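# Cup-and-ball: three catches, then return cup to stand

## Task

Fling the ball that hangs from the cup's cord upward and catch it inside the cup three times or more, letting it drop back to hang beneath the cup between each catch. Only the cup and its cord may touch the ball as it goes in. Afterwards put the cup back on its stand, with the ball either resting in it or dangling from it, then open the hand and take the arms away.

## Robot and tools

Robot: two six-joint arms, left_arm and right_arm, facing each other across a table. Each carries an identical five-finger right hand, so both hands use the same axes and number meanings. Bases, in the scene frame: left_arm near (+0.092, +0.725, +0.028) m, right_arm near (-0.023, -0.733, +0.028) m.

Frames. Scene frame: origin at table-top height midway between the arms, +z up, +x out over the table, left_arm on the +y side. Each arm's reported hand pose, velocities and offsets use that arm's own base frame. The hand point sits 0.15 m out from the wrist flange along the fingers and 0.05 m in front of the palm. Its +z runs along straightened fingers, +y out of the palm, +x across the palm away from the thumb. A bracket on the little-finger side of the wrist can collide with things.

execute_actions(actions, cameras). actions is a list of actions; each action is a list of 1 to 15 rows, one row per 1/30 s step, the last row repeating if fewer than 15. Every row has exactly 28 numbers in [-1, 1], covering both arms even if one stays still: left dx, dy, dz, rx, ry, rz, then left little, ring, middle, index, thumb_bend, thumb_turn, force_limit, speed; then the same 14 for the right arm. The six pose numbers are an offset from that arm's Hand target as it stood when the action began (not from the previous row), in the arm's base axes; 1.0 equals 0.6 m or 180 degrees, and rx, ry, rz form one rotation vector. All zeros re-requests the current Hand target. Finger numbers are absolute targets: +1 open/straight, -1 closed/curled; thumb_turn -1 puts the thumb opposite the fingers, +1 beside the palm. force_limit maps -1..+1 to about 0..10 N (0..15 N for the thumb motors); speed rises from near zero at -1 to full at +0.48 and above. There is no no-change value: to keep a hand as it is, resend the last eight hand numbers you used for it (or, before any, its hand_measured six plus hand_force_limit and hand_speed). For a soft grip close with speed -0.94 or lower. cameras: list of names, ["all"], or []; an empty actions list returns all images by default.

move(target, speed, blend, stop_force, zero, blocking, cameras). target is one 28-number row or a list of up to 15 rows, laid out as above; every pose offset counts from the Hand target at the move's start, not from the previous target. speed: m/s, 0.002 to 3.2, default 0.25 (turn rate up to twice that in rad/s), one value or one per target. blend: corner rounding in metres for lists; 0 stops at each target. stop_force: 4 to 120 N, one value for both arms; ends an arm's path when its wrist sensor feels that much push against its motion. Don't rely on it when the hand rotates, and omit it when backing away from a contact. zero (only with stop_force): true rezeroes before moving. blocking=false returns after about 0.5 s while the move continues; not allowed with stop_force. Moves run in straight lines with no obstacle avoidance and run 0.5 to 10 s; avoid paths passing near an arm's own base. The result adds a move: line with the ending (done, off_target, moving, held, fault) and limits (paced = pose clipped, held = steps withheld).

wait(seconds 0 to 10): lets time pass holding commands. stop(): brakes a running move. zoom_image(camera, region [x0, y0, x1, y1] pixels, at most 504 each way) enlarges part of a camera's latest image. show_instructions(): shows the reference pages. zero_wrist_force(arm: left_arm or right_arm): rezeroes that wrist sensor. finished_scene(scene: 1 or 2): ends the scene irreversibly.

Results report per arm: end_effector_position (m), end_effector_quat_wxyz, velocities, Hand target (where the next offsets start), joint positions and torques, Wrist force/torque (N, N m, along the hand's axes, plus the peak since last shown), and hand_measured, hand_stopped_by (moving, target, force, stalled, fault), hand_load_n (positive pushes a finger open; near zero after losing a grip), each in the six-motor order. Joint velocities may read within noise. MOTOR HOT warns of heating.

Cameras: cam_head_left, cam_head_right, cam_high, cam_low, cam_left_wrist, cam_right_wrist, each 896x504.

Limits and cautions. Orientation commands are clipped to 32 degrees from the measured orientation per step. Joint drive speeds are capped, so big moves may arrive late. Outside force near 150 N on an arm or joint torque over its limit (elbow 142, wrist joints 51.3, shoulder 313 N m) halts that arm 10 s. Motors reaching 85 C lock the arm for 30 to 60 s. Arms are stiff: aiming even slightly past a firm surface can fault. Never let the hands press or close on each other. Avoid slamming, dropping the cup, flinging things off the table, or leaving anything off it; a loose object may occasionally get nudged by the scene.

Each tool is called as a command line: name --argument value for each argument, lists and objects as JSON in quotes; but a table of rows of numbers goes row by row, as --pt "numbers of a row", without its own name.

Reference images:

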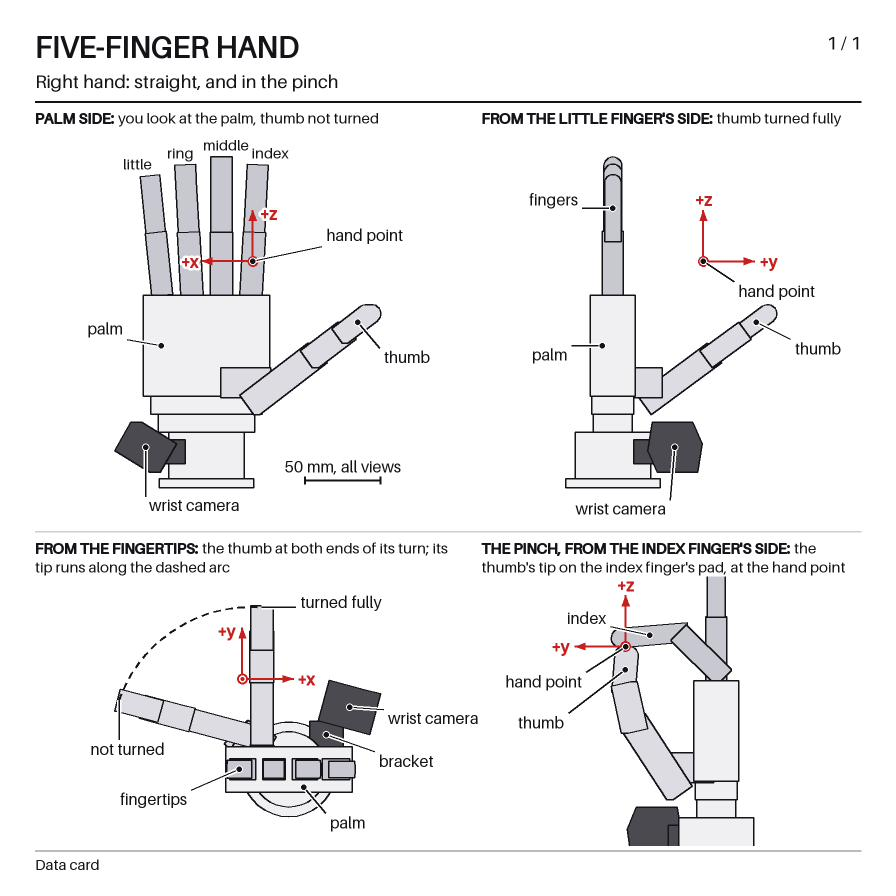

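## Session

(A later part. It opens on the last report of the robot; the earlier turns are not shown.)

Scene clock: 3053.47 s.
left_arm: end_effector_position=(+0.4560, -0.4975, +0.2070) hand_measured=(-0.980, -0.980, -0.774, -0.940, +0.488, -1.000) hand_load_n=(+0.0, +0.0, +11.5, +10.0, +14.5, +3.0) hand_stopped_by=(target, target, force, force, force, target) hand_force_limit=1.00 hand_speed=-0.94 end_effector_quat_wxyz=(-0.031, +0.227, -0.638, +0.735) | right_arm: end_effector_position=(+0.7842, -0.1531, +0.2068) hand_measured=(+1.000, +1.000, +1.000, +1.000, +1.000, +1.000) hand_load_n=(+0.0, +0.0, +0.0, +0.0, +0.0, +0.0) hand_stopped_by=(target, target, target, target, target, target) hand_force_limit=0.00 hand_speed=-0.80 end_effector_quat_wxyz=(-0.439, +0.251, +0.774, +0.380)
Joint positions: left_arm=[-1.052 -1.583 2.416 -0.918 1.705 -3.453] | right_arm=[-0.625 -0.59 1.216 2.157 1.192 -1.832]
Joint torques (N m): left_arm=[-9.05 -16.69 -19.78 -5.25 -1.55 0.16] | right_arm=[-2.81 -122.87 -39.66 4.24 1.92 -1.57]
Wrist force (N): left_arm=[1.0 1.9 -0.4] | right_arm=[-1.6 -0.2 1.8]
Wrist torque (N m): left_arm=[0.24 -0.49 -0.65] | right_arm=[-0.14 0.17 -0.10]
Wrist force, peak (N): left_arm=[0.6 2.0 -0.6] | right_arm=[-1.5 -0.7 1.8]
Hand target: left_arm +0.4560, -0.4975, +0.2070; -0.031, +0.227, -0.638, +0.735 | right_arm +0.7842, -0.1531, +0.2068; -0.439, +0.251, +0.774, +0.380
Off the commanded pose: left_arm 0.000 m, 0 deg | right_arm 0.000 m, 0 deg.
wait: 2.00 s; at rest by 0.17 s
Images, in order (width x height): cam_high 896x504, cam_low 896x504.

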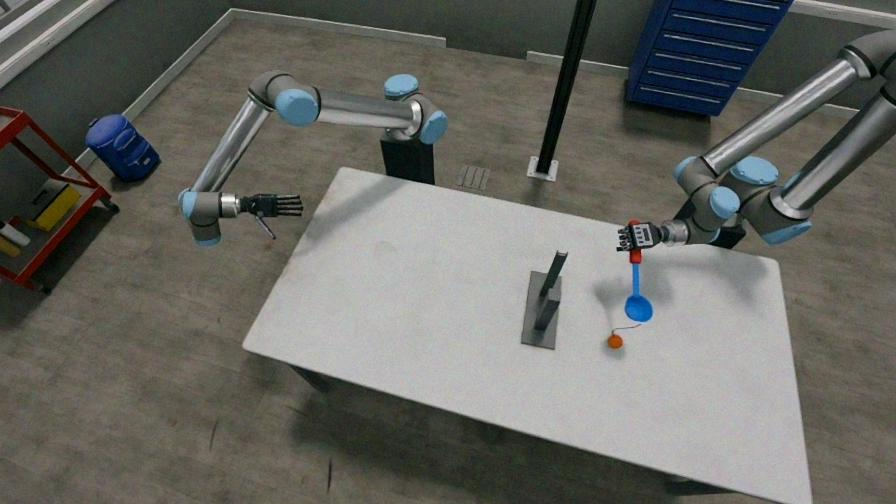

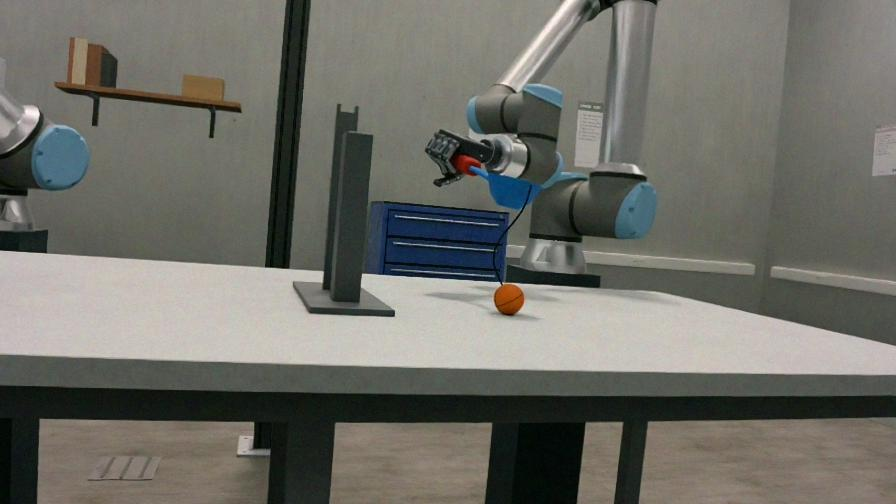

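move --pt "-0.01 -0.0275 0.0 0 0 0 -0.98 -0.98 -0.98 -0.98 -0.98 -1 1 -0.94 0 0 0 0 0 0 1 1 1 1 1 1 0 -0.8" --pt "-0.01 -0.0275 0.04 0 0 0 -0.98 -0.98 -0.98 -0.98 -0.98 -1 1 -0.94 0 0 0 0 0 0 1 1 1 1 1 1 0 -0.8" --speed '[0.01, 0.004]'

wait --seconds 0.2 --cameras '["cam_low", "cam_high"]'

zoom_image --camera "cam_low" --region '[440, 140, 640, 330]'

wait --seconds 0.2 --cameras '["cam_low", "cam_high"]'

zoom_image --camera "cam_low" --region '[440, 140, 640, 330]'

wait --seconds 0.2 --cameras '["cam_low", "cam_high"]'

zoom_image --camera "cam_low" --region '[440, 140, 640, 330]'

zoom_image --camera "cam_high" --region '[580, 200, 740, 360]'

Scene clock: 3097.53 s.
left_arm: end_effector_position=(+0.4500, -0.5140, +0.2310) hand_measured=(-0.980, -0.980, -0.774, -0.940, +0.488, -1.000) hand_load_n=(+0.0, +0.0, +11.5, +10.0, +14.5, +3.0) hand_stopped_by=(target, target, force, force, force, target) hand_force_limit=1.00 hand_speed=-0.94 end_effector_quat_wxyz=(-0.031, +0.227, -0.638, +0.735) | right_arm: end_effector_position=(+0.7842, -0.1531, +0.2068) hand_measured=(+1.000, +1.000, +1.000, +1.000, +1.000, +1.000) hand_load_n=(+0.0, +0.0, +0.0, +0.0, +0.0, +0.0) hand_stopped_by=(target, target, target, target, target, target) hand_force_limit=0.00 hand_speed=-0.80 end_effector_quat_wxyz=(-0.439, +0.251, +0.774, +0.380)
Joint positions: left_arm=[-1.086 -1.615 2.386 -0.856 1.671 -3.45] | right_arm=[-0.625 -0.59 1.216 2.157 1.192 -1.832]
Joint torques (N m): left_arm=[-17.06 -36.93 -45.76 -1.31 -2.63 4] | right_arm=[-3.4 -122.81 -39.66 4.29 2.01 -1.53]
Wrist force (N): left_arm=[0.4 2.3 0.3] | right_arm=[-1.4 -0.7 1.6]
Wrist torque (N m): left_arm=[0.20 -0.46 -0.75] | right_arm=[-0.20 0.15 -0.11]
Wrist force, peak (N): left_arm=[0.6 2.8 0.4] | right_arm=[-1.8 -0.3 2.0]
Hand target: left_arm +0.4500, -0.5140, +0.2310; -0.031, +0.227, -0.638, +0.735 | right_arm +0.7842, -0.1531, +0.2068; -0.439, +0.251, +0.774, +0.380
Off the commanded pose: left_arm 0.000 m, 0 deg | right_arm 0.000 m, 0 deg.
move: done

Scene clock: 3097.73 s.
left_arm: end_effector_position=(+0.4500, -0.5140, +0.2310) hand_measured=(-0.980, -0.980, -0.774, -0.940, +0.488, -1.000) hand_load_n=(+0.0, +0.0, +11.5, +10.0, +14.5, +3.0) hand_stopped_by=(target, target, force, force, force, target) hand_force_limit=1.00 hand_speed=-0.94 end_effector_quat_wxyz=(-0.031, +0.227, -0.638, +0.735) | right_arm: end_effector_position=(+0.7842, -0.1531, +0.2068) hand_measured=(+1.000, +1.000, +1.000, +1.000, +1.000, +1.000) hand_load_n=(+0.0, +0.5, +0.0, +0.0, +0.0, +0.0) hand_stopped_by=(target, target, target, target, target, target) hand_force_limit=0.00 hand_speed=-0.80 end_effector_quat_wxyz=(-0.439, +0.251, +0.774, +0.380)
Joint positions: left_arm=[-1.086 -1.615 2.386 -0.855 1.671 -3.45] | right_arm=[-0.625 -0.59 1.216 2.157 1.192 -1.832]
Joint torques (N m): left_arm=[-17.61 -36.84 -45.62 -1.15 -2.57 4.37] | right_arm=[-3.22 -122.21 -39.16 4.28 1.9 -1.74]
Wrist force (N): left_arm=[0.6 2.6 0.5] | right_arm=[-1.4 -0.5 1.7]
Wrist torque (N m): left_arm=[0.23 -0.50 -0.73] | right_arm=[-0.19 0.15 -0.10]
Wrist force, peak (N): left_arm=[0.6 2.6 0.5] | right_arm=[-1.4 -0.5 1.7]
Hand target: left_arm +0.4500, -0.5140, +0.2310; -0.031, +0.227, -0.638, +0.735 | right_arm +0.7842, -0.1531, +0.2068; -0.439, +0.251, +0.774, +0.380
Off the commanded pose: left_arm 0.000 m, 0 deg | right_arm 0.000 m, 0 deg.
wait: 0.20 s; at rest by 0.17 s
Images, in order (width x height): cam_high 896x504, cam_low 896x504.

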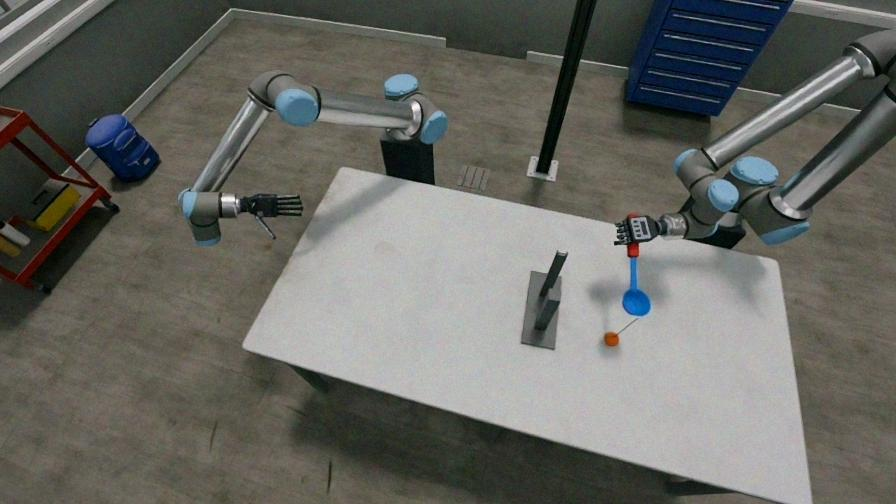

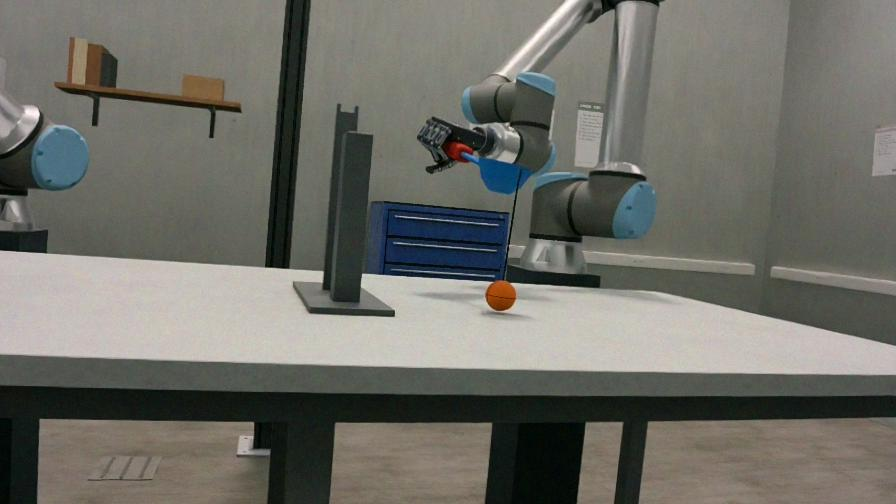

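Scaled by 2.520.

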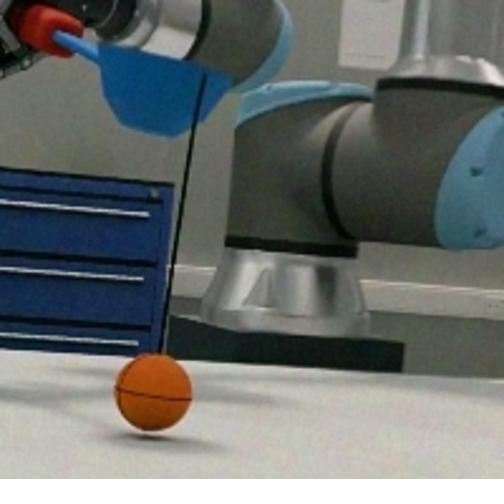

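Scene clock: 3097.93 s.
left_arm: end_effector_position=(+0.4500, -0.5140, +0.2310) hand_measured=(-0.980, -0.980, -0.774, -0.940, +0.488, -1.000) hand_load_n=(+0.0, +0.0, +11.5, +10.0, +14.5, +3.5) hand_stopped_by=(target, target, force, force, force, target) hand_force_limit=1.00 hand_speed=-0.94 end_effector_quat_wxyz=(-0.031, +0.227, -0.638, +0.735) | right_arm: end_effector_position=(+0.7842, -0.1531, +0.2068) hand_measured=(+1.000, +1.000, +1.000, +1.000, +1.000, +1.000) hand_load_n=(+0.0, +0.0, +0.0, +0.0, +0.0, +0.0) hand_stopped_by=(target, target, target, target, target, target) hand_force_limit=0.00 hand_speed=-0.80 end_effector_quat_wxyz=(-0.439, +0.251, +0.774, +0.380)
Joint positions: left_arm=[-1.086 -1.615 2.386 -0.855 1.671 -3.45] | right_arm=[-0.625 -0.59 1.216 2.157 1.192 -1.832]
Joint torques (N m): left_arm=[-16.55 -34.01 -46.79 -1.47 -2.7 4.05] | right_arm=[-4.38 -123.68 -39.88 4.29 2.11 -1.58]
Wrist force (N): left_arm=[0.5 2.6 0.3] | right_arm=[-1.4 -0.4 1.8]
Wrist torque (N m): left_arm=[0.21 -0.51 -0.74] | right_arm=[-0.18 0.14 -0.10]
Wrist force, peak (N): left_arm=[0.5 2.6 0.3] | right_arm=[-1.6 -0.3 1.8]
Hand target: left_arm +0.4500, -0.5140, +0.2310; -0.031, +0.227, -0.638, +0.735 | right_arm +0.7842, -0.1531, +0.2068; -0.439, +0.251, +0.774, +0.380
Off the commanded pose: left_arm 0.000 m, 0 deg | right_arm 0.000 m, 0 deg.
wait: 0.20 s; at rest by 0.17 s
Images, in order (width x height): cam_high 896x504, cam_low 896x504.

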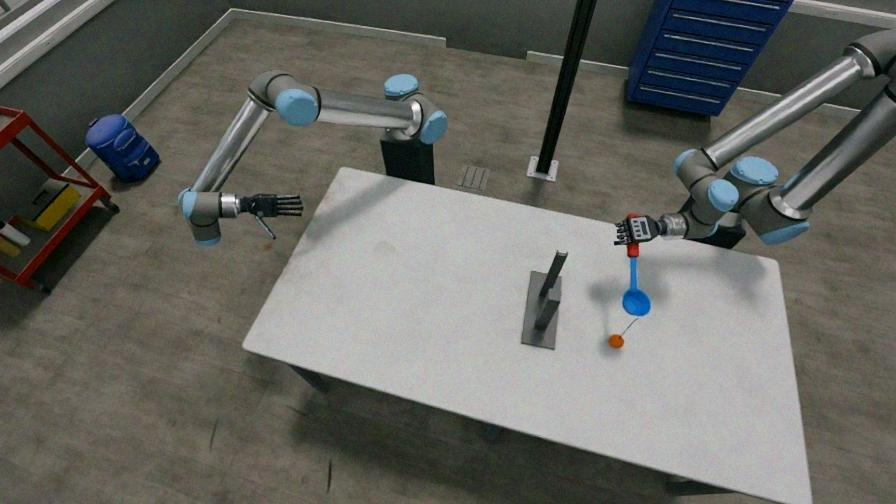

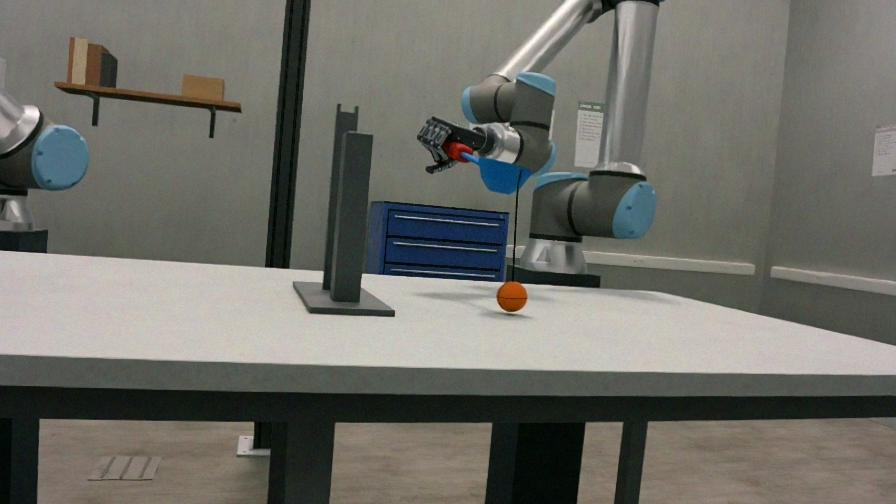

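Scaled by 2.520.

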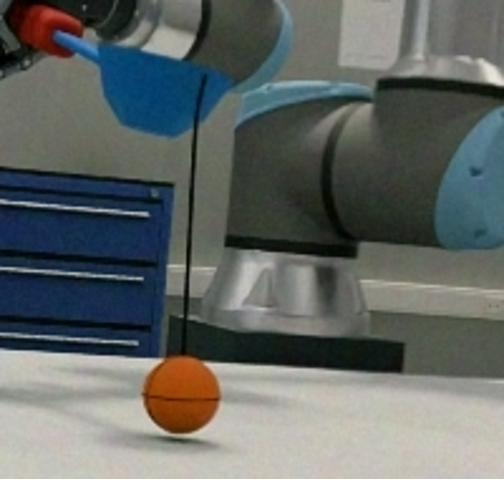

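Scene clock: 3098.13 s.
left_arm: end_effector_position=(+0.4500, -0.5140, +0.2310) hand_measured=(-0.980, -0.980, -0.774, -0.940, +0.488, -1.000) hand_load_n=(+0.0, +0.0, +11.5, +9.5, +14.5, +3.5) hand_stopped_by=(target, target, force, force, force, target) hand_force_limit=1.00 hand_speed=-0.94 end_effector_quat_wxyz=(-0.031, +0.227, -0.638, +0.735) | right_arm: end_effector_position=(+0.7842, -0.1531, +0.2068) hand_measured=(+1.000, +1.000, +1.000, +1.000, +1.000, +1.000) hand_load_n=(+0.0, +0.0, +0.0, +0.5, +0.0, +0.5) hand_stopped_by=(target, target, target, target, target, target) hand_force_limit=0.00 hand_speed=-0.80 end_effector_quat_wxyz=(-0.439, +0.251, +0.774, +0.380)
Joint positions: left_arm=[-1.086 -1.615 2.386 -0.855 1.671 -3.45] | right_arm=[-0.625 -0.59 1.216 2.157 1.192 -1.832]
Joint torques (N m): left_arm=[-18.69 -37.08 -46.52 -1.35 -2.43 4.39] | right_arm=[-3.55 -123.36 -39.48 4.24 2.11 -1.71]
Wrist force (N): left_arm=[0.5 2.4 0.0] | right_arm=[-1.4 -0.2 1.5]
Wrist torque (N m): left_arm=[0.22 -0.49 -0.74] | right_arm=[-0.13 0.15 -0.09]
Wrist force, peak (N): left_arm=[0.9 2.5 0.1] | right_arm=[-1.6 -0.3 1.6]
Hand target: left_arm +0.4500, -0.5140, +0.2310; -0.031, +0.227, -0.638, +0.735 | right_arm +0.7842, -0.1531, +0.2068; -0.439, +0.251, +0.774, +0.380
Off the commanded pose: left_arm 0.000 m, 0 deg | right_arm 0.000 m, 0 deg.
wait: 0.20 s; at rest by 0.17 s
Images, in order (width x height): cam_high 896x504, cam_low 896x504.

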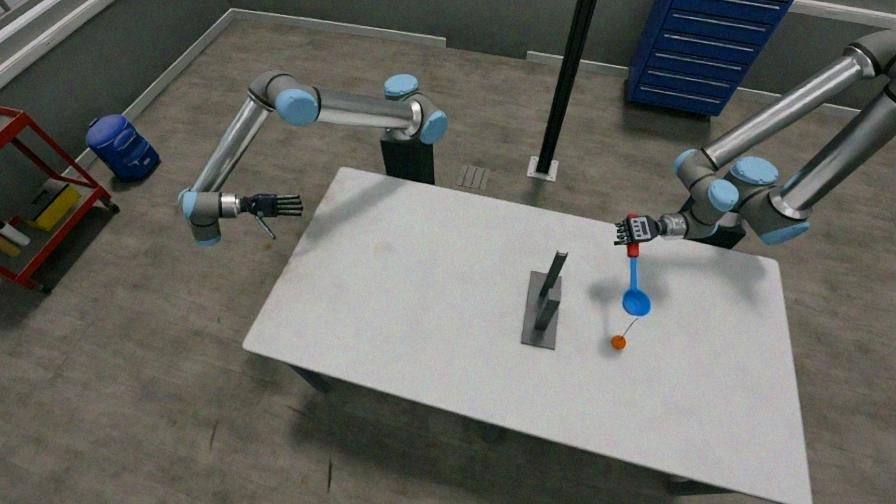

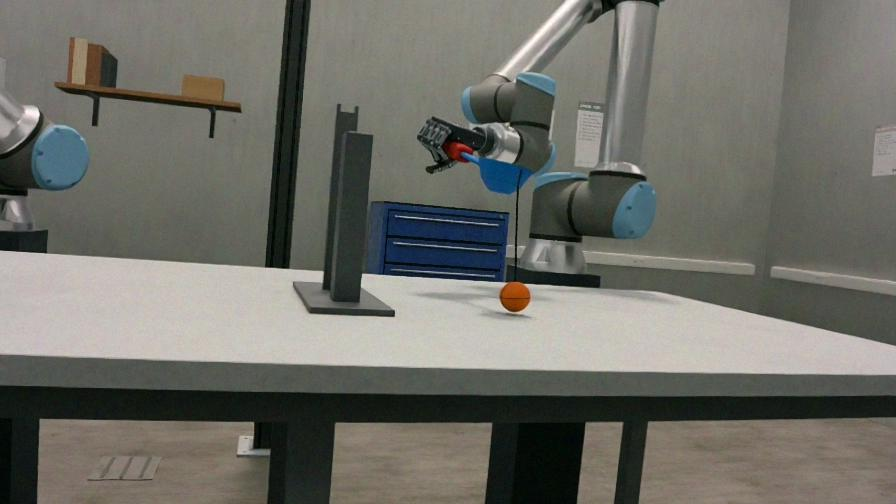

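Scaled by 2.520.

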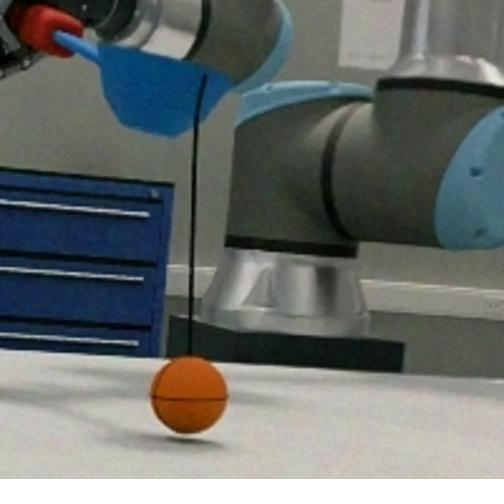

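Scaled by 3.150.

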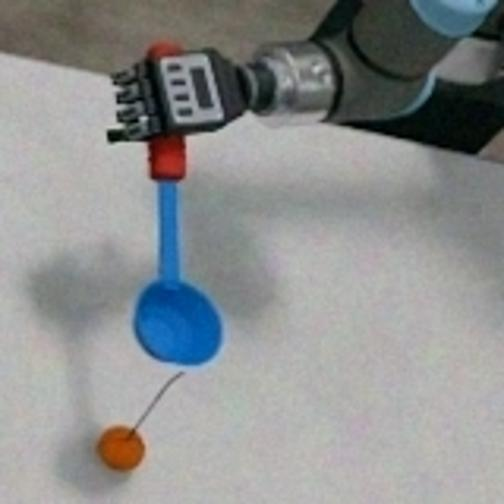

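move --target '[0,0,-0.015,0,0,0,-0.98,-0.98,-0.98,-0.98,-0.98,-1,1,-0.94,0,0,0,0,0,0,1,1,1,1,1,1,0,-0.8]' --speed 0.005

wait --seconds 2.0 --cameras '["cam_low", "cam_high"]'

zoom_image --camera "cam_low" --region '[440, 140, 640, 330]'

wait --seconds 1.0 --cameras '["cam_low", "cam_high"]'

zoom_image --camera "cam_low" --region '[440, 140, 640, 330]'

zoom_image --camera "cam_high" --region '[580, 200, 740, 360]'

Scene clock: 3130.53 s.
left_arm: end_effector_position=(+0.4500, -0.5140, +0.2221) hand_measured=(-0.980, -0.980, -0.774, -0.940, +0.488, -1.000) hand_load_n=(+0.0, +0.0, +11.5, +10.0, +15.0, +3.0) hand_stopped_by=(target, target, force, force, force, target) hand_force_limit=1.00 hand_speed=-0.94 end_effector_quat_wxyz=(-0.031, +0.227, -0.638, +0.735) | right_arm: end_effector_position=(+0.7842, -0.1531, +0.2068) hand_measured=(+1.000, +1.000, +1.000, +1.000, +1.000, +1.000) hand_load_n=(+0.0, +0.0, +0.0, +0.0, +0.0, +0.0) hand_stopped_by=(target, target, target, target, target, target) hand_force_limit=0.00 hand_speed=-0.80 end_effector_quat_wxyz=(-0.439, +0.251, +0.774, +0.380)
Joint positions: left_arm=[-1.086 -1.6 2.394 -0.878 1.671 -3.45] | right_arm=[-0.625 -0.59 1.216 2.157 1.192 -1.832]
Joint torques (N m): left_arm=[-15.66 -13.77 -21.07 -5.33 -1.02 4.25] | right_arm=[-2.81 -123.59 -39.46 4.4 2.13 -1.63]
Wrist force (N): left_arm=[0.7 1.9 0.3] | right_arm=[-1.5 -0.5 1.7]
Wrist torque (N m): left_arm=[0.20 -0.47 -0.63] | right_arm=[-0.18 0.16 -0.10]
Wrist force, peak (N): left_arm=[0.3 2.9 0.2] | right_arm=[-1.9 -0.3 1.8]
Hand target: left_arm +0.4500, -0.5140, +0.2220; -0.031, +0.227, -0.638, +0.735 | right_arm +0.7842, -0.1531, +0.2068; -0.439, +0.251, +0.774, +0.380
Off the commanded pose: left_arm 0.000 m, 0 deg | right_arm 0.000 m, 0 deg.
move: done

Scene clock: 3132.53 s.
left_arm: end_effector_position=(+0.4500, -0.5140, +0.2220) hand_measured=(-0.980, -0.980, -0.774, -0.940, +0.488, -1.000) hand_load_n=(+0.0, +0.0, +11.5, +10.0, +14.5, +3.0) hand_stopped_by=(target, target, force, force, force, target) hand_force_limit=1.00 hand_speed=-0.94 end_effector_quat_wxyz=(-0.031, +0.227, -0.638, +0.735) | right_arm: end_effector_position=(+0.7842, -0.1531, +0.2068) hand_measured=(+1.000, +1.000, +1.000, +1.000, +1.000, +1.000) hand_load_n=(+0.0, +0.0, +0.0, +0.0, +0.5, +0.0) hand_stopped_by=(target, target, target, target, target, target) hand_force_limit=0.00 hand_speed=-0.80 end_effector_quat_wxyz=(-0.439, +0.251, +0.774, +0.380)
Joint positions: left_arm=[-1.086 -1.6 2.394 -0.878 1.671 -3.45] | right_arm=[-0.625 -0.59 1.216 2.157 1.192 -1.832]
Joint torques (N m): left_arm=[-14.43 -17.5 -22.2 -5.42 -0.99 3.61] | right_arm=[-2.37 -123.28 -39.86 4.28 2.12 -1.6]
Wrist force (N): left_arm=[0.5 1.8 -0.1] | right_arm=[-1.8 -0.4 1.5]
Wrist torque (N m): left_arm=[0.19 -0.44 -0.65] | right_arm=[-0.16 0.22 -0.12]
Wrist force, peak (N): left_arm=[0.6 2.3 -0.1] | right_arm=[-1.8 -0.6 1.8]
Hand target: left_arm +0.4500, -0.5140, +0.2220; -0.031, +0.227, -0.638, +0.735 | right_arm +0.7842, -0.1531, +0.2068; -0.439, +0.251, +0.774, +0.380
Off the commanded pose: left_arm 0.000 m, 0 deg | right_arm 0.000 m, 0 deg.
wait: 2.00 s; at rest by 0.17 s
Images, in order (width x height): cam_high 896x504, cam_low 896x504.

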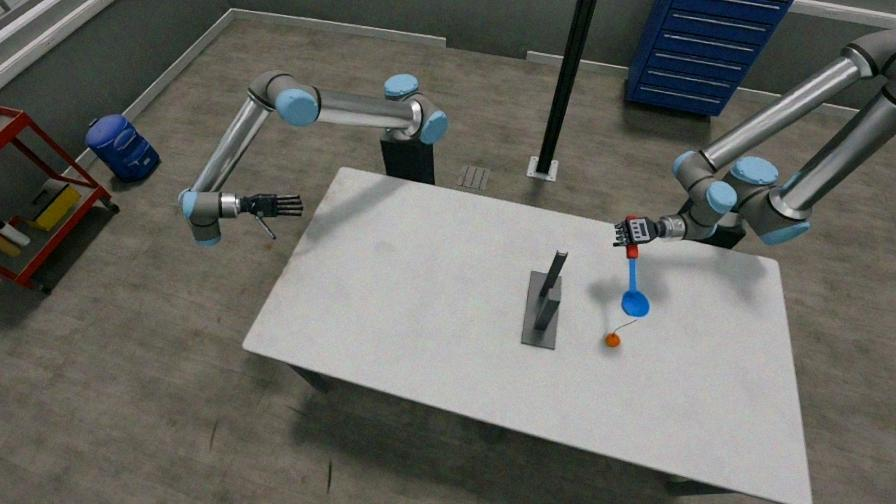

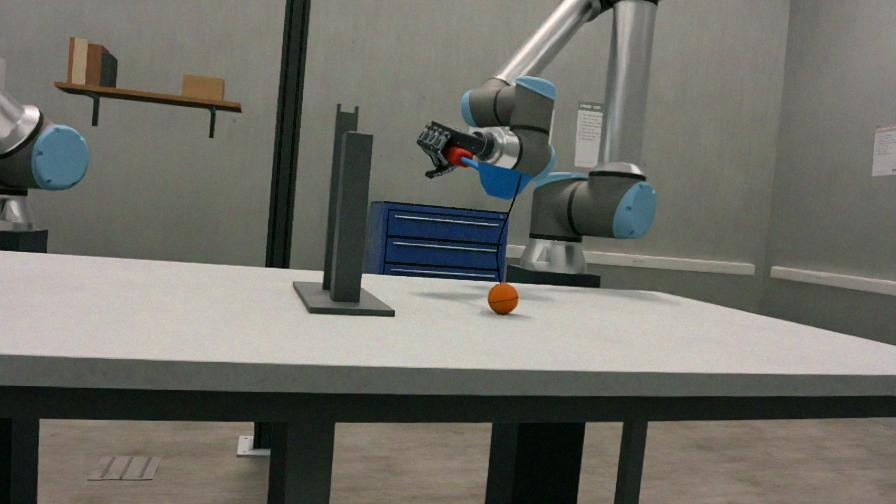

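Scaled by 2.520.

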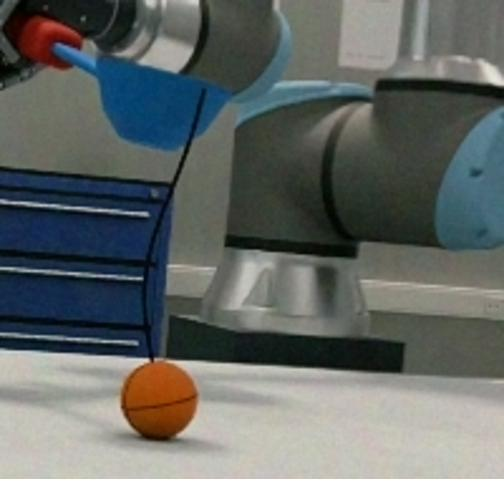

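Scene clock: 3133.53 s.
left_arm: end_effector_position=(+0.4500, -0.5140, +0.2220) hand_measured=(-0.980, -0.980, -0.774, -0.940, +0.488, -1.000) hand_load_n=(+0.0, +0.0, +11.5, +10.0, +15.0, +3.0) hand_stopped_by=(target, target, force, force, force, target) hand_force_limit=1.00 hand_speed=-0.94 end_effector_quat_wxyz=(-0.031, +0.227, -0.638, +0.735) | right_arm: end_effector_position=(+0.7842, -0.1531, +0.2068) hand_measured=(+1.000, +1.000, +1.000, +1.000, +1.000, +1.000) hand_load_n=(+0.5, +0.0, +0.0, +0.0, +0.0, +0.0) hand_stopped_by=(target, target, target, target, target, target) hand_force_limit=0.00 hand_speed=-0.80 end_effector_quat_wxyz=(-0.439, +0.251, +0.774, +0.380)
Joint positions: left_arm=[-1.086 -1.6 2.394 -0.878 1.671 -3.45] | right_arm=[-0.625 -0.59 1.216 2.157 1.192 -1.832]
Joint torques (N m): left_arm=[-16.96 -17.16 -20.63 -4.99 -0.98 3.89] | right_arm=[-4.5 -122.86 -39.66 4.33 2.23 -1.57]
Wrist force (N): left_arm=[0.8 1.9 0.1] | right_arm=[-1.5 -0.1 1.7]
Wrist torque (N m): left_arm=[0.21 -0.48 -0.63] | right_arm=[-0.13 0.16 -0.09]
Wrist force, peak (N): left_arm=[0.5 2.4 -0.1] | right_arm=[-1.8 -0.4 1.5]
Hand target: left_arm +0.4500, -0.5140, +0.2220; -0.031, +0.227, -0.638, +0.735 | right_arm +0.7842, -0.1531, +0.2068; -0.439, +0.251, +0.774, +0.380
Off the commanded pose: left_arm 0.000 m, 0 deg | right_arm 0.000 m, 0 deg.
wait: 1.00 s; at rest by 0.17 s
Images, in order (width x height): cam_high 896x504, cam_low 896x504.

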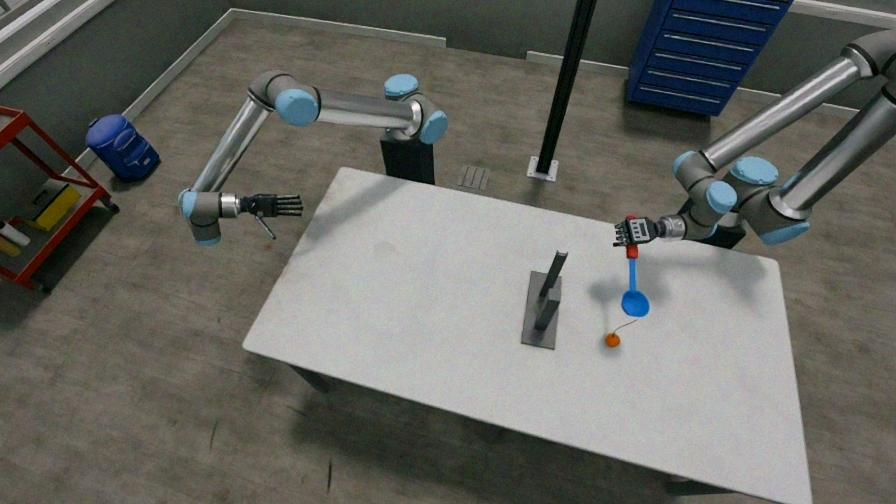

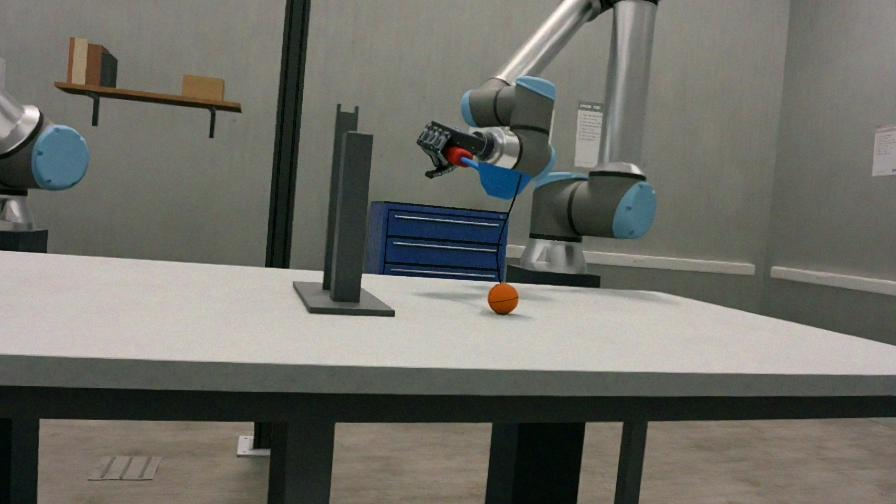

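Scaled by 2.520.

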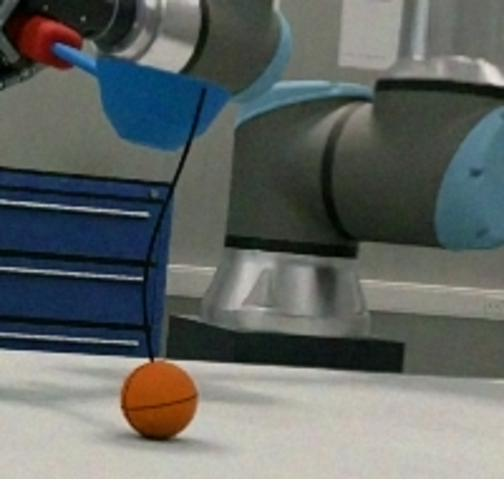

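Scaled by 3.150.

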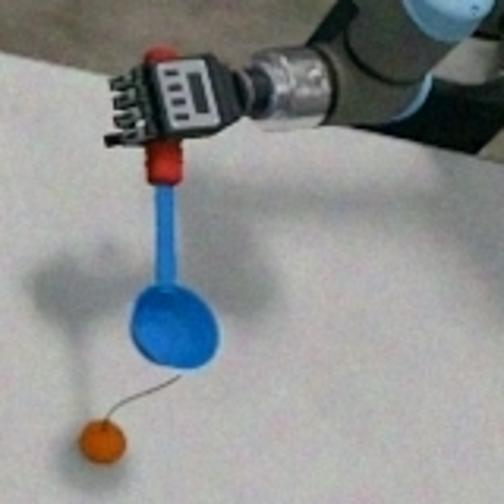

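move --pt "-0.005 -0.0075 0.0 0 0 0 -0.98 -0.98 -0.98 -0.98 -0.98 -1 1 -0.94 0 0 0 0 0 0 1 1 1 1 1 1 0 -0.8" --pt "-0.005 -0.0075 0.02 0 0 0 -0.98 -0.98 -0.98 -0.98 -0.98 -1 1 -0.94 0 0 0 0 0 0 1 1 1 1 1 1 0 -0.8" --speed '[0.005, 0.003]'

wait --seconds 0.2 --cameras '["cam_low", "cam_high"]'

zoom_image --camera "cam_low" --region '[440, 140, 640, 330]'

wait --seconds 0.2 --cameras '["cam_low", "cam_high"]'

zoom_image --camera "cam_low" --region '[440, 140, 640, 330]'

wait --seconds 0.2 --cameras '["cam_low", "cam_high"]'

zoom_image --camera "cam_low" --region '[440, 140, 640, 330]'

zoom_image --camera "cam_high" --region '[580, 200, 740, 360]'

Scene clock: 3157.97 s.
left_arm: end_effector_position=(+0.4470, -0.5185, +0.2340) hand_measured=(-0.980, -0.980, -0.774, -0.940, +0.488, -1.000) hand_load_n=(+0.0, +0.0, +11.5, +9.5, +15.0, +3.5) hand_stopped_by=(target, target, force, force, force, target) hand_force_limit=1.00 hand_speed=-0.94 end_effector_quat_wxyz=(-0.031, +0.227, -0.638, +0.735) | right_arm: end_effector_position=(+0.7842, -0.1531, +0.2068) hand_measured=(+1.000, +1.000, +1.000, +1.000, +1.000, +1.000) hand_load_n=(+0.0, +0.0, +0.0, +0.0, +0.0, +0.0) hand_stopped_by=(target, target, target, target, target, target) hand_force_limit=0.00 hand_speed=-0.80 end_effector_quat_wxyz=(-0.439, +0.251, +0.774, +0.380)
Joint positions: left_arm=[-1.098 -1.619 2.383 -0.848 1.659 -3.449] | right_arm=[-0.625 -0.59 1.216 2.157 1.192 -1.832]
Joint torques (N m): left_arm=[-17.69 -39.33 -46.2 -1.67 -2.59 4.03] | right_arm=[-2.5 -124.04 -39.65 4.28 2.04 -1.62]
Wrist force (N): left_arm=[0.6 2.4 0.2] | right_arm=[-1.5 -0.5 1.5]
Wrist torque (N m): left_arm=[0.21 -0.50 -0.74] | right_arm=[-0.17 0.18 -0.11]
Wrist force, peak (N): left_arm=[0.5 2.7 0.3] | right_arm=[-1.8 -0.4 1.8]
Hand target: left_arm +0.4470, -0.5185, +0.2340; -0.031, +0.227, -0.638, +0.735 | right_arm +0.7842, -0.1531, +0.2068; -0.439, +0.251, +0.774, +0.380
Off the commanded pose: left_arm 0.000 m, 0 deg | right_arm 0.000 m, 0 deg.
move: done

Scene clock: 3158.17 s.
left_arm: end_effector_position=(+0.4470, -0.5185, +0.2340) hand_measured=(-0.980, -0.980, -0.774, -0.940, +0.488, -1.000) hand_load_n=(+0.5, +0.0, +11.5, +10.0, +15.0, +3.0) hand_stopped_by=(target, target, force, force, force, target) hand_force_limit=1.00 hand_speed=-0.94 end_effector_quat_wxyz=(-0.031, +0.227, -0.638, +0.735) | right_arm: end_effector_position=(+0.7842, -0.1531, +0.2068) hand_measured=(+1.000, +1.000, +1.000, +1.000, +1.000, +1.000) hand_load_n=(+0.0, +0.0, +0.0, +0.0, +0.0, +0.0) hand_stopped_by=(target, target, target, target, target, target) hand_force_limit=0.00 hand_speed=-0.80 end_effector_quat_wxyz=(-0.439, +0.251, +0.774, +0.380)
Joint positions: left_arm=[-1.098 -1.619 2.383 -0.848 1.659 -3.449] | right_arm=[-0.625 -0.59 1.216 2.157 1.192 -1.832]
Joint torques (N m): left_arm=[-14.86 -33.74 -46.52 -1.46 -2.67 4.27] | right_arm=[-3.89 -122.63 -39.75 4.34 2.07 -1.46]
Wrist force (N): left_arm=[0.6 2.5 0.4] | right_arm=[-1.5 -0.4 1.6]
Wrist torque (N m): left_arm=[0.20 -0.51 -0.74] | right_arm=[-0.17 0.16 -0.10]
Wrist force, peak (N): left_arm=[0.5 2.6 0.2] | right_arm=[-1.6 -0.3 1.7]
Hand target: left_arm +0.4470, -0.5185, +0.2340; -0.031, +0.227, -0.638, +0.735 | right_arm +0.7842, -0.1531, +0.2068; -0.439, +0.251, +0.774, +0.380
Off the commanded pose: left_arm 0.000 m, 0 deg | right_arm 0.000 m, 0 deg.
wait: 0.20 s; at rest by 0.17 s
Images, in order (width x height): cam_high 896x504, cam_low 896x504.

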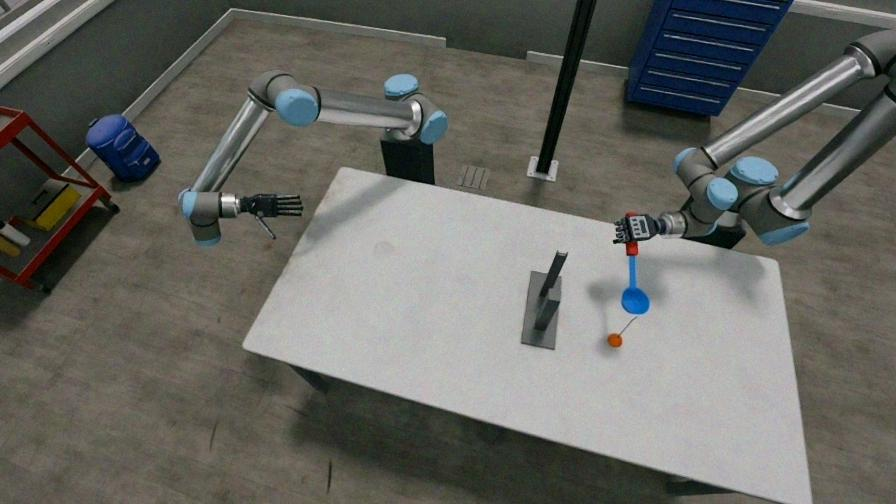

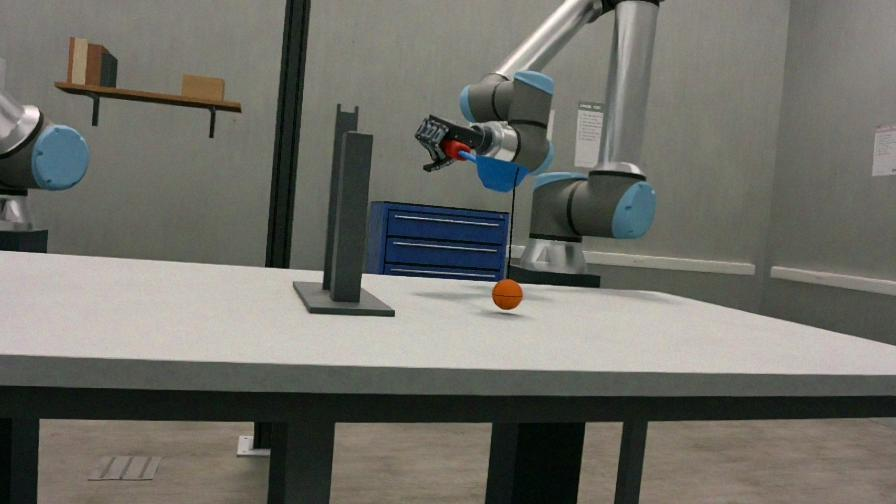

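Scaled by 2.520.

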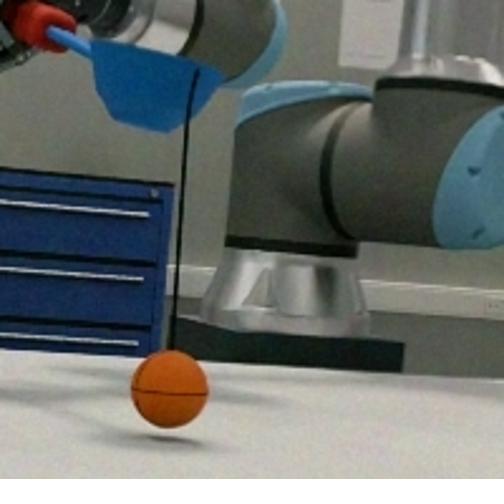

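Scene clock: 3158.37 s.
left_arm: end_effector_position=(+0.4470, -0.5185, +0.2340) hand_measured=(-0.980, -0.980, -0.774, -0.940, +0.488, -1.000) hand_load_n=(+0.0, +0.0, +11.5, +9.5, +15.0, +3.0) hand_stopped_by=(target, target, force, force, force, target) hand_force_limit=1.00 hand_speed=-0.94 end_effector_quat_wxyz=(-0.031, +0.227, -0.638, +0.735) | right_arm: end_effector_position=(+0.7842, -0.1531, +0.2068) hand_measured=(+1.000, +1.000, +1.000, +1.000, +1.000, +1.000) hand_load_n=(+0.0, +0.0, +0.0, +0.0, +0.0, +0.0) hand_stopped_by=(target, target, target, target, target, target) hand_force_limit=0.00 hand_speed=-0.80 end_effector_quat_wxyz=(-0.439, +0.251, +0.774, +0.380)
Joint positions: left_arm=[-1.098 -1.619 2.383 -0.848 1.659 -3.449] | right_arm=[-0.625 -0.59 1.216 2.157 1.192 -1.832]
Joint torques (N m): left_arm=[-17.47 -33.44 -46.34 -1.32 -2.46 4.01] | right_arm=[-3.15 -122.99 -39.39 4.33 1.98 -1.7]
Wrist force (N): left_arm=[0.4 2.6 0.1] | right_arm=[-1.5 -0.5 1.3]
Wrist torque (N m): left_arm=[0.25 -0.47 -0.75] | right_arm=[-0.17 0.16 -0.11]
Wrist force, peak (N): left_arm=[0.4 2.6 0.1] | right_arm=[-1.8 -0.5 1.5]
Hand target: left_arm +0.4470, -0.5185, +0.2340; -0.031, +0.227, -0.638, +0.735 | right_arm +0.7842, -0.1531, +0.2068; -0.439, +0.251, +0.774, +0.380
Off the commanded pose: left_arm 0.000 m, 0 deg | right_arm 0.000 m, 0 deg.
wait: 0.20 s; at rest by 0.17 s
Images, in order (width x height): cam_high 896x504, cam_low 896x504.

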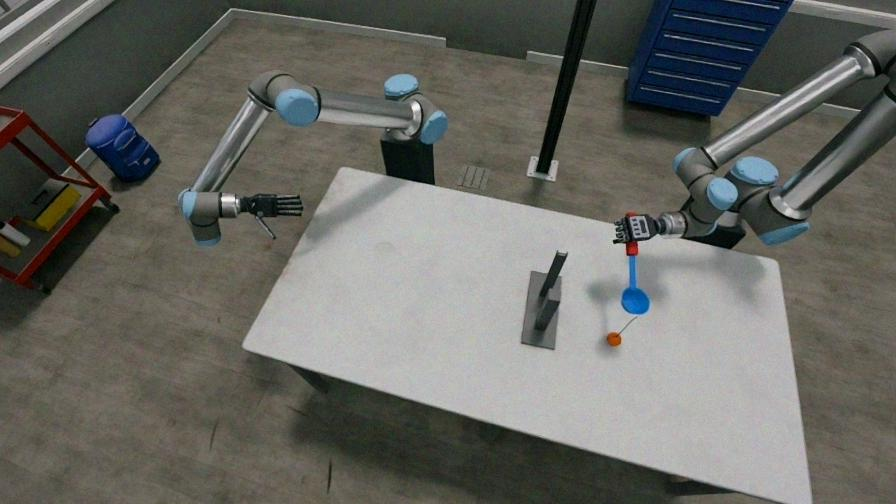

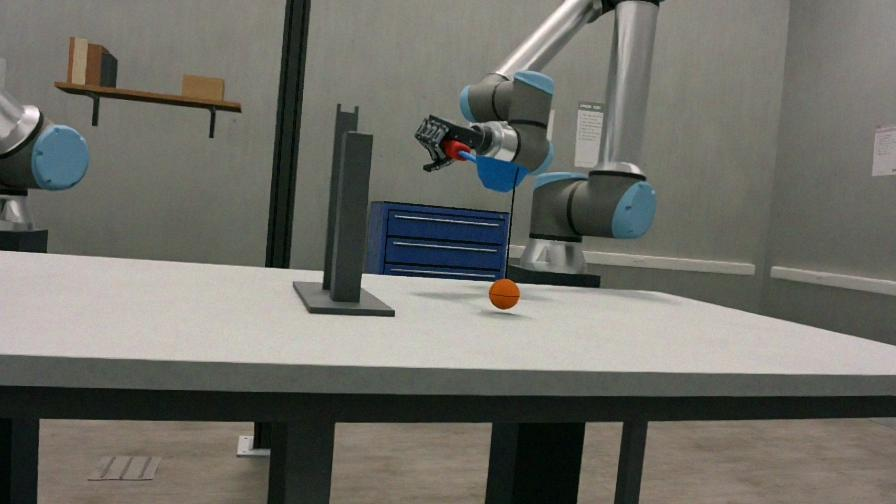

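Scaled by 2.520.

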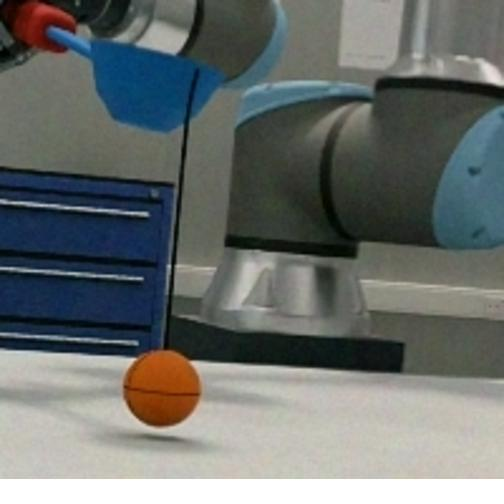

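Scene clock: 3158.57 s.
left_arm: end_effector_position=(+0.4470, -0.5185, +0.2340) hand_measured=(-0.980, -0.980, -0.774, -0.940, +0.488, -1.000) hand_load_n=(+0.0, +0.0, +11.0, +10.0, +14.5, +3.5) hand_stopped_by=(target, target, force, force, force, target) hand_force_limit=1.00 hand_speed=-0.94 end_effector_quat_wxyz=(-0.031, +0.227, -0.638, +0.735) | right_arm: end_effector_position=(+0.7842, -0.1531, +0.2068) hand_measured=(+1.000, +1.000, +1.000, +1.000, +1.000, +1.000) hand_load_n=(+0.0, +0.0, +0.0, +0.0, +0.0, +0.0) hand_stopped_by=(target, target, target, target, target, target) hand_force_limit=0.00 hand_speed=-0.80 end_effector_quat_wxyz=(-0.439, +0.251, +0.774, +0.380)
Joint positions: left_arm=[-1.098 -1.619 2.383 -0.848 1.659 -3.449] | right_arm=[-0.625 -0.59 1.216 2.157 1.192 -1.832]
Joint torques (N m): left_arm=[-16.78 -34.57 -46.53 -1.22 -2.67 3.92] | right_arm=[-2.76 -123.38 -39.69 4.34 2.18 -1.52]
Wrist force (N): left_arm=[0.9 2.3 0.1] | right_arm=[-1.5 -0.5 1.5]
Wrist torque (N m): left_arm=[0.21 -0.53 -0.73] | right_arm=[-0.18 0.17 -0.10]
Wrist force, peak (N): left_arm=[0.6 2.6 0.2] | right_arm=[-1.6 -0.6 1.5]
Hand target: left_arm +0.4470, -0.5185, +0.2340; -0.031, +0.227, -0.638, +0.735 | right_arm +0.7842, -0.1531, +0.2068; -0.439, +0.251, +0.774, +0.380
Off the commanded pose: left_arm 0.000 m, 0 deg | right_arm 0.000 m, 0 deg.
wait: 0.20 s; at rest by 0.17 s
Images, in order (width x height): cam_high 896x504, cam_low 896x504.

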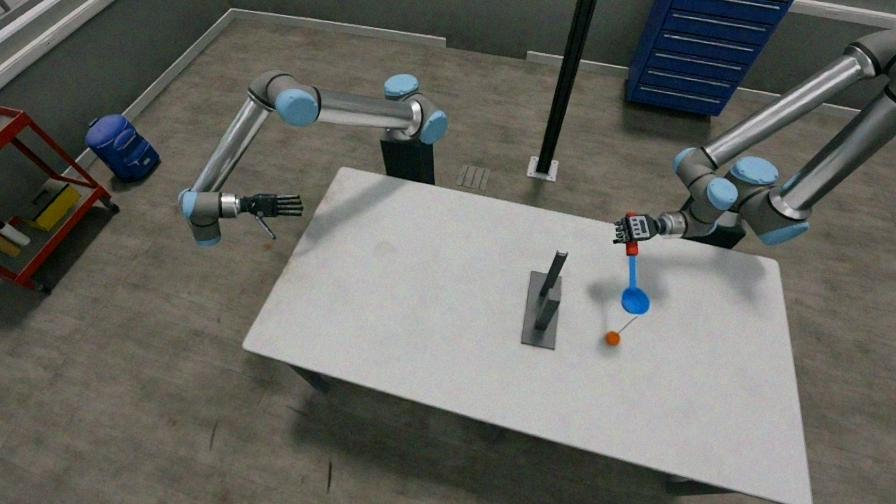

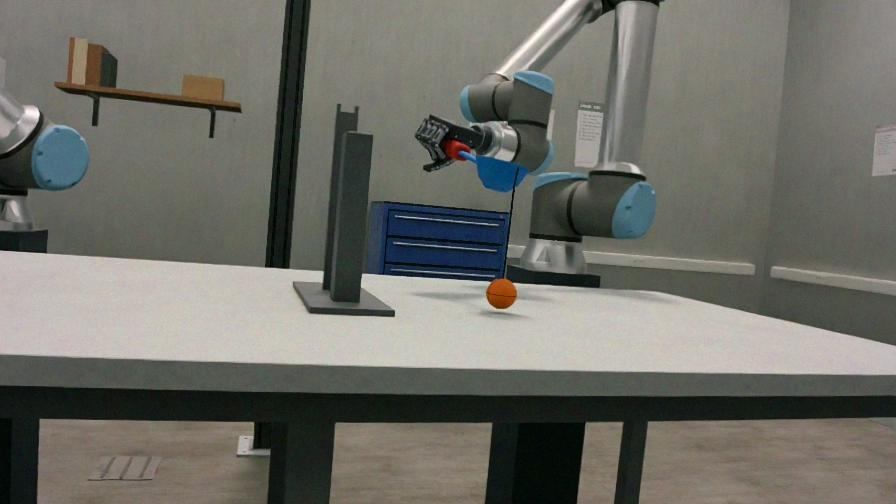

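Scaled by 2.520.

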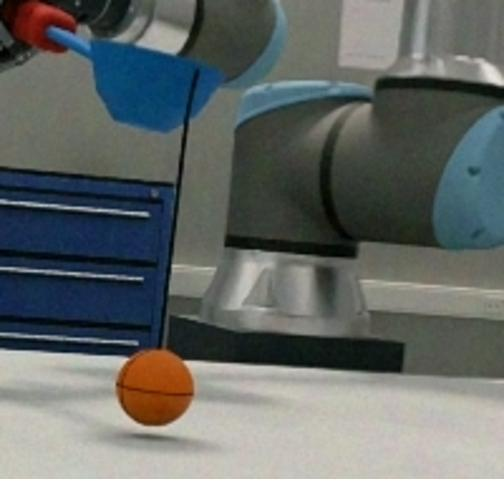

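Scaled by 3.150.

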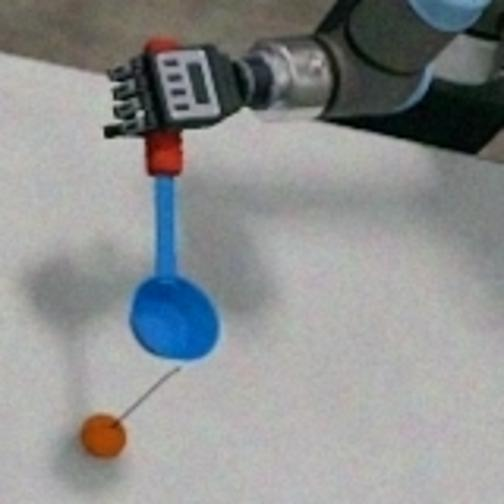

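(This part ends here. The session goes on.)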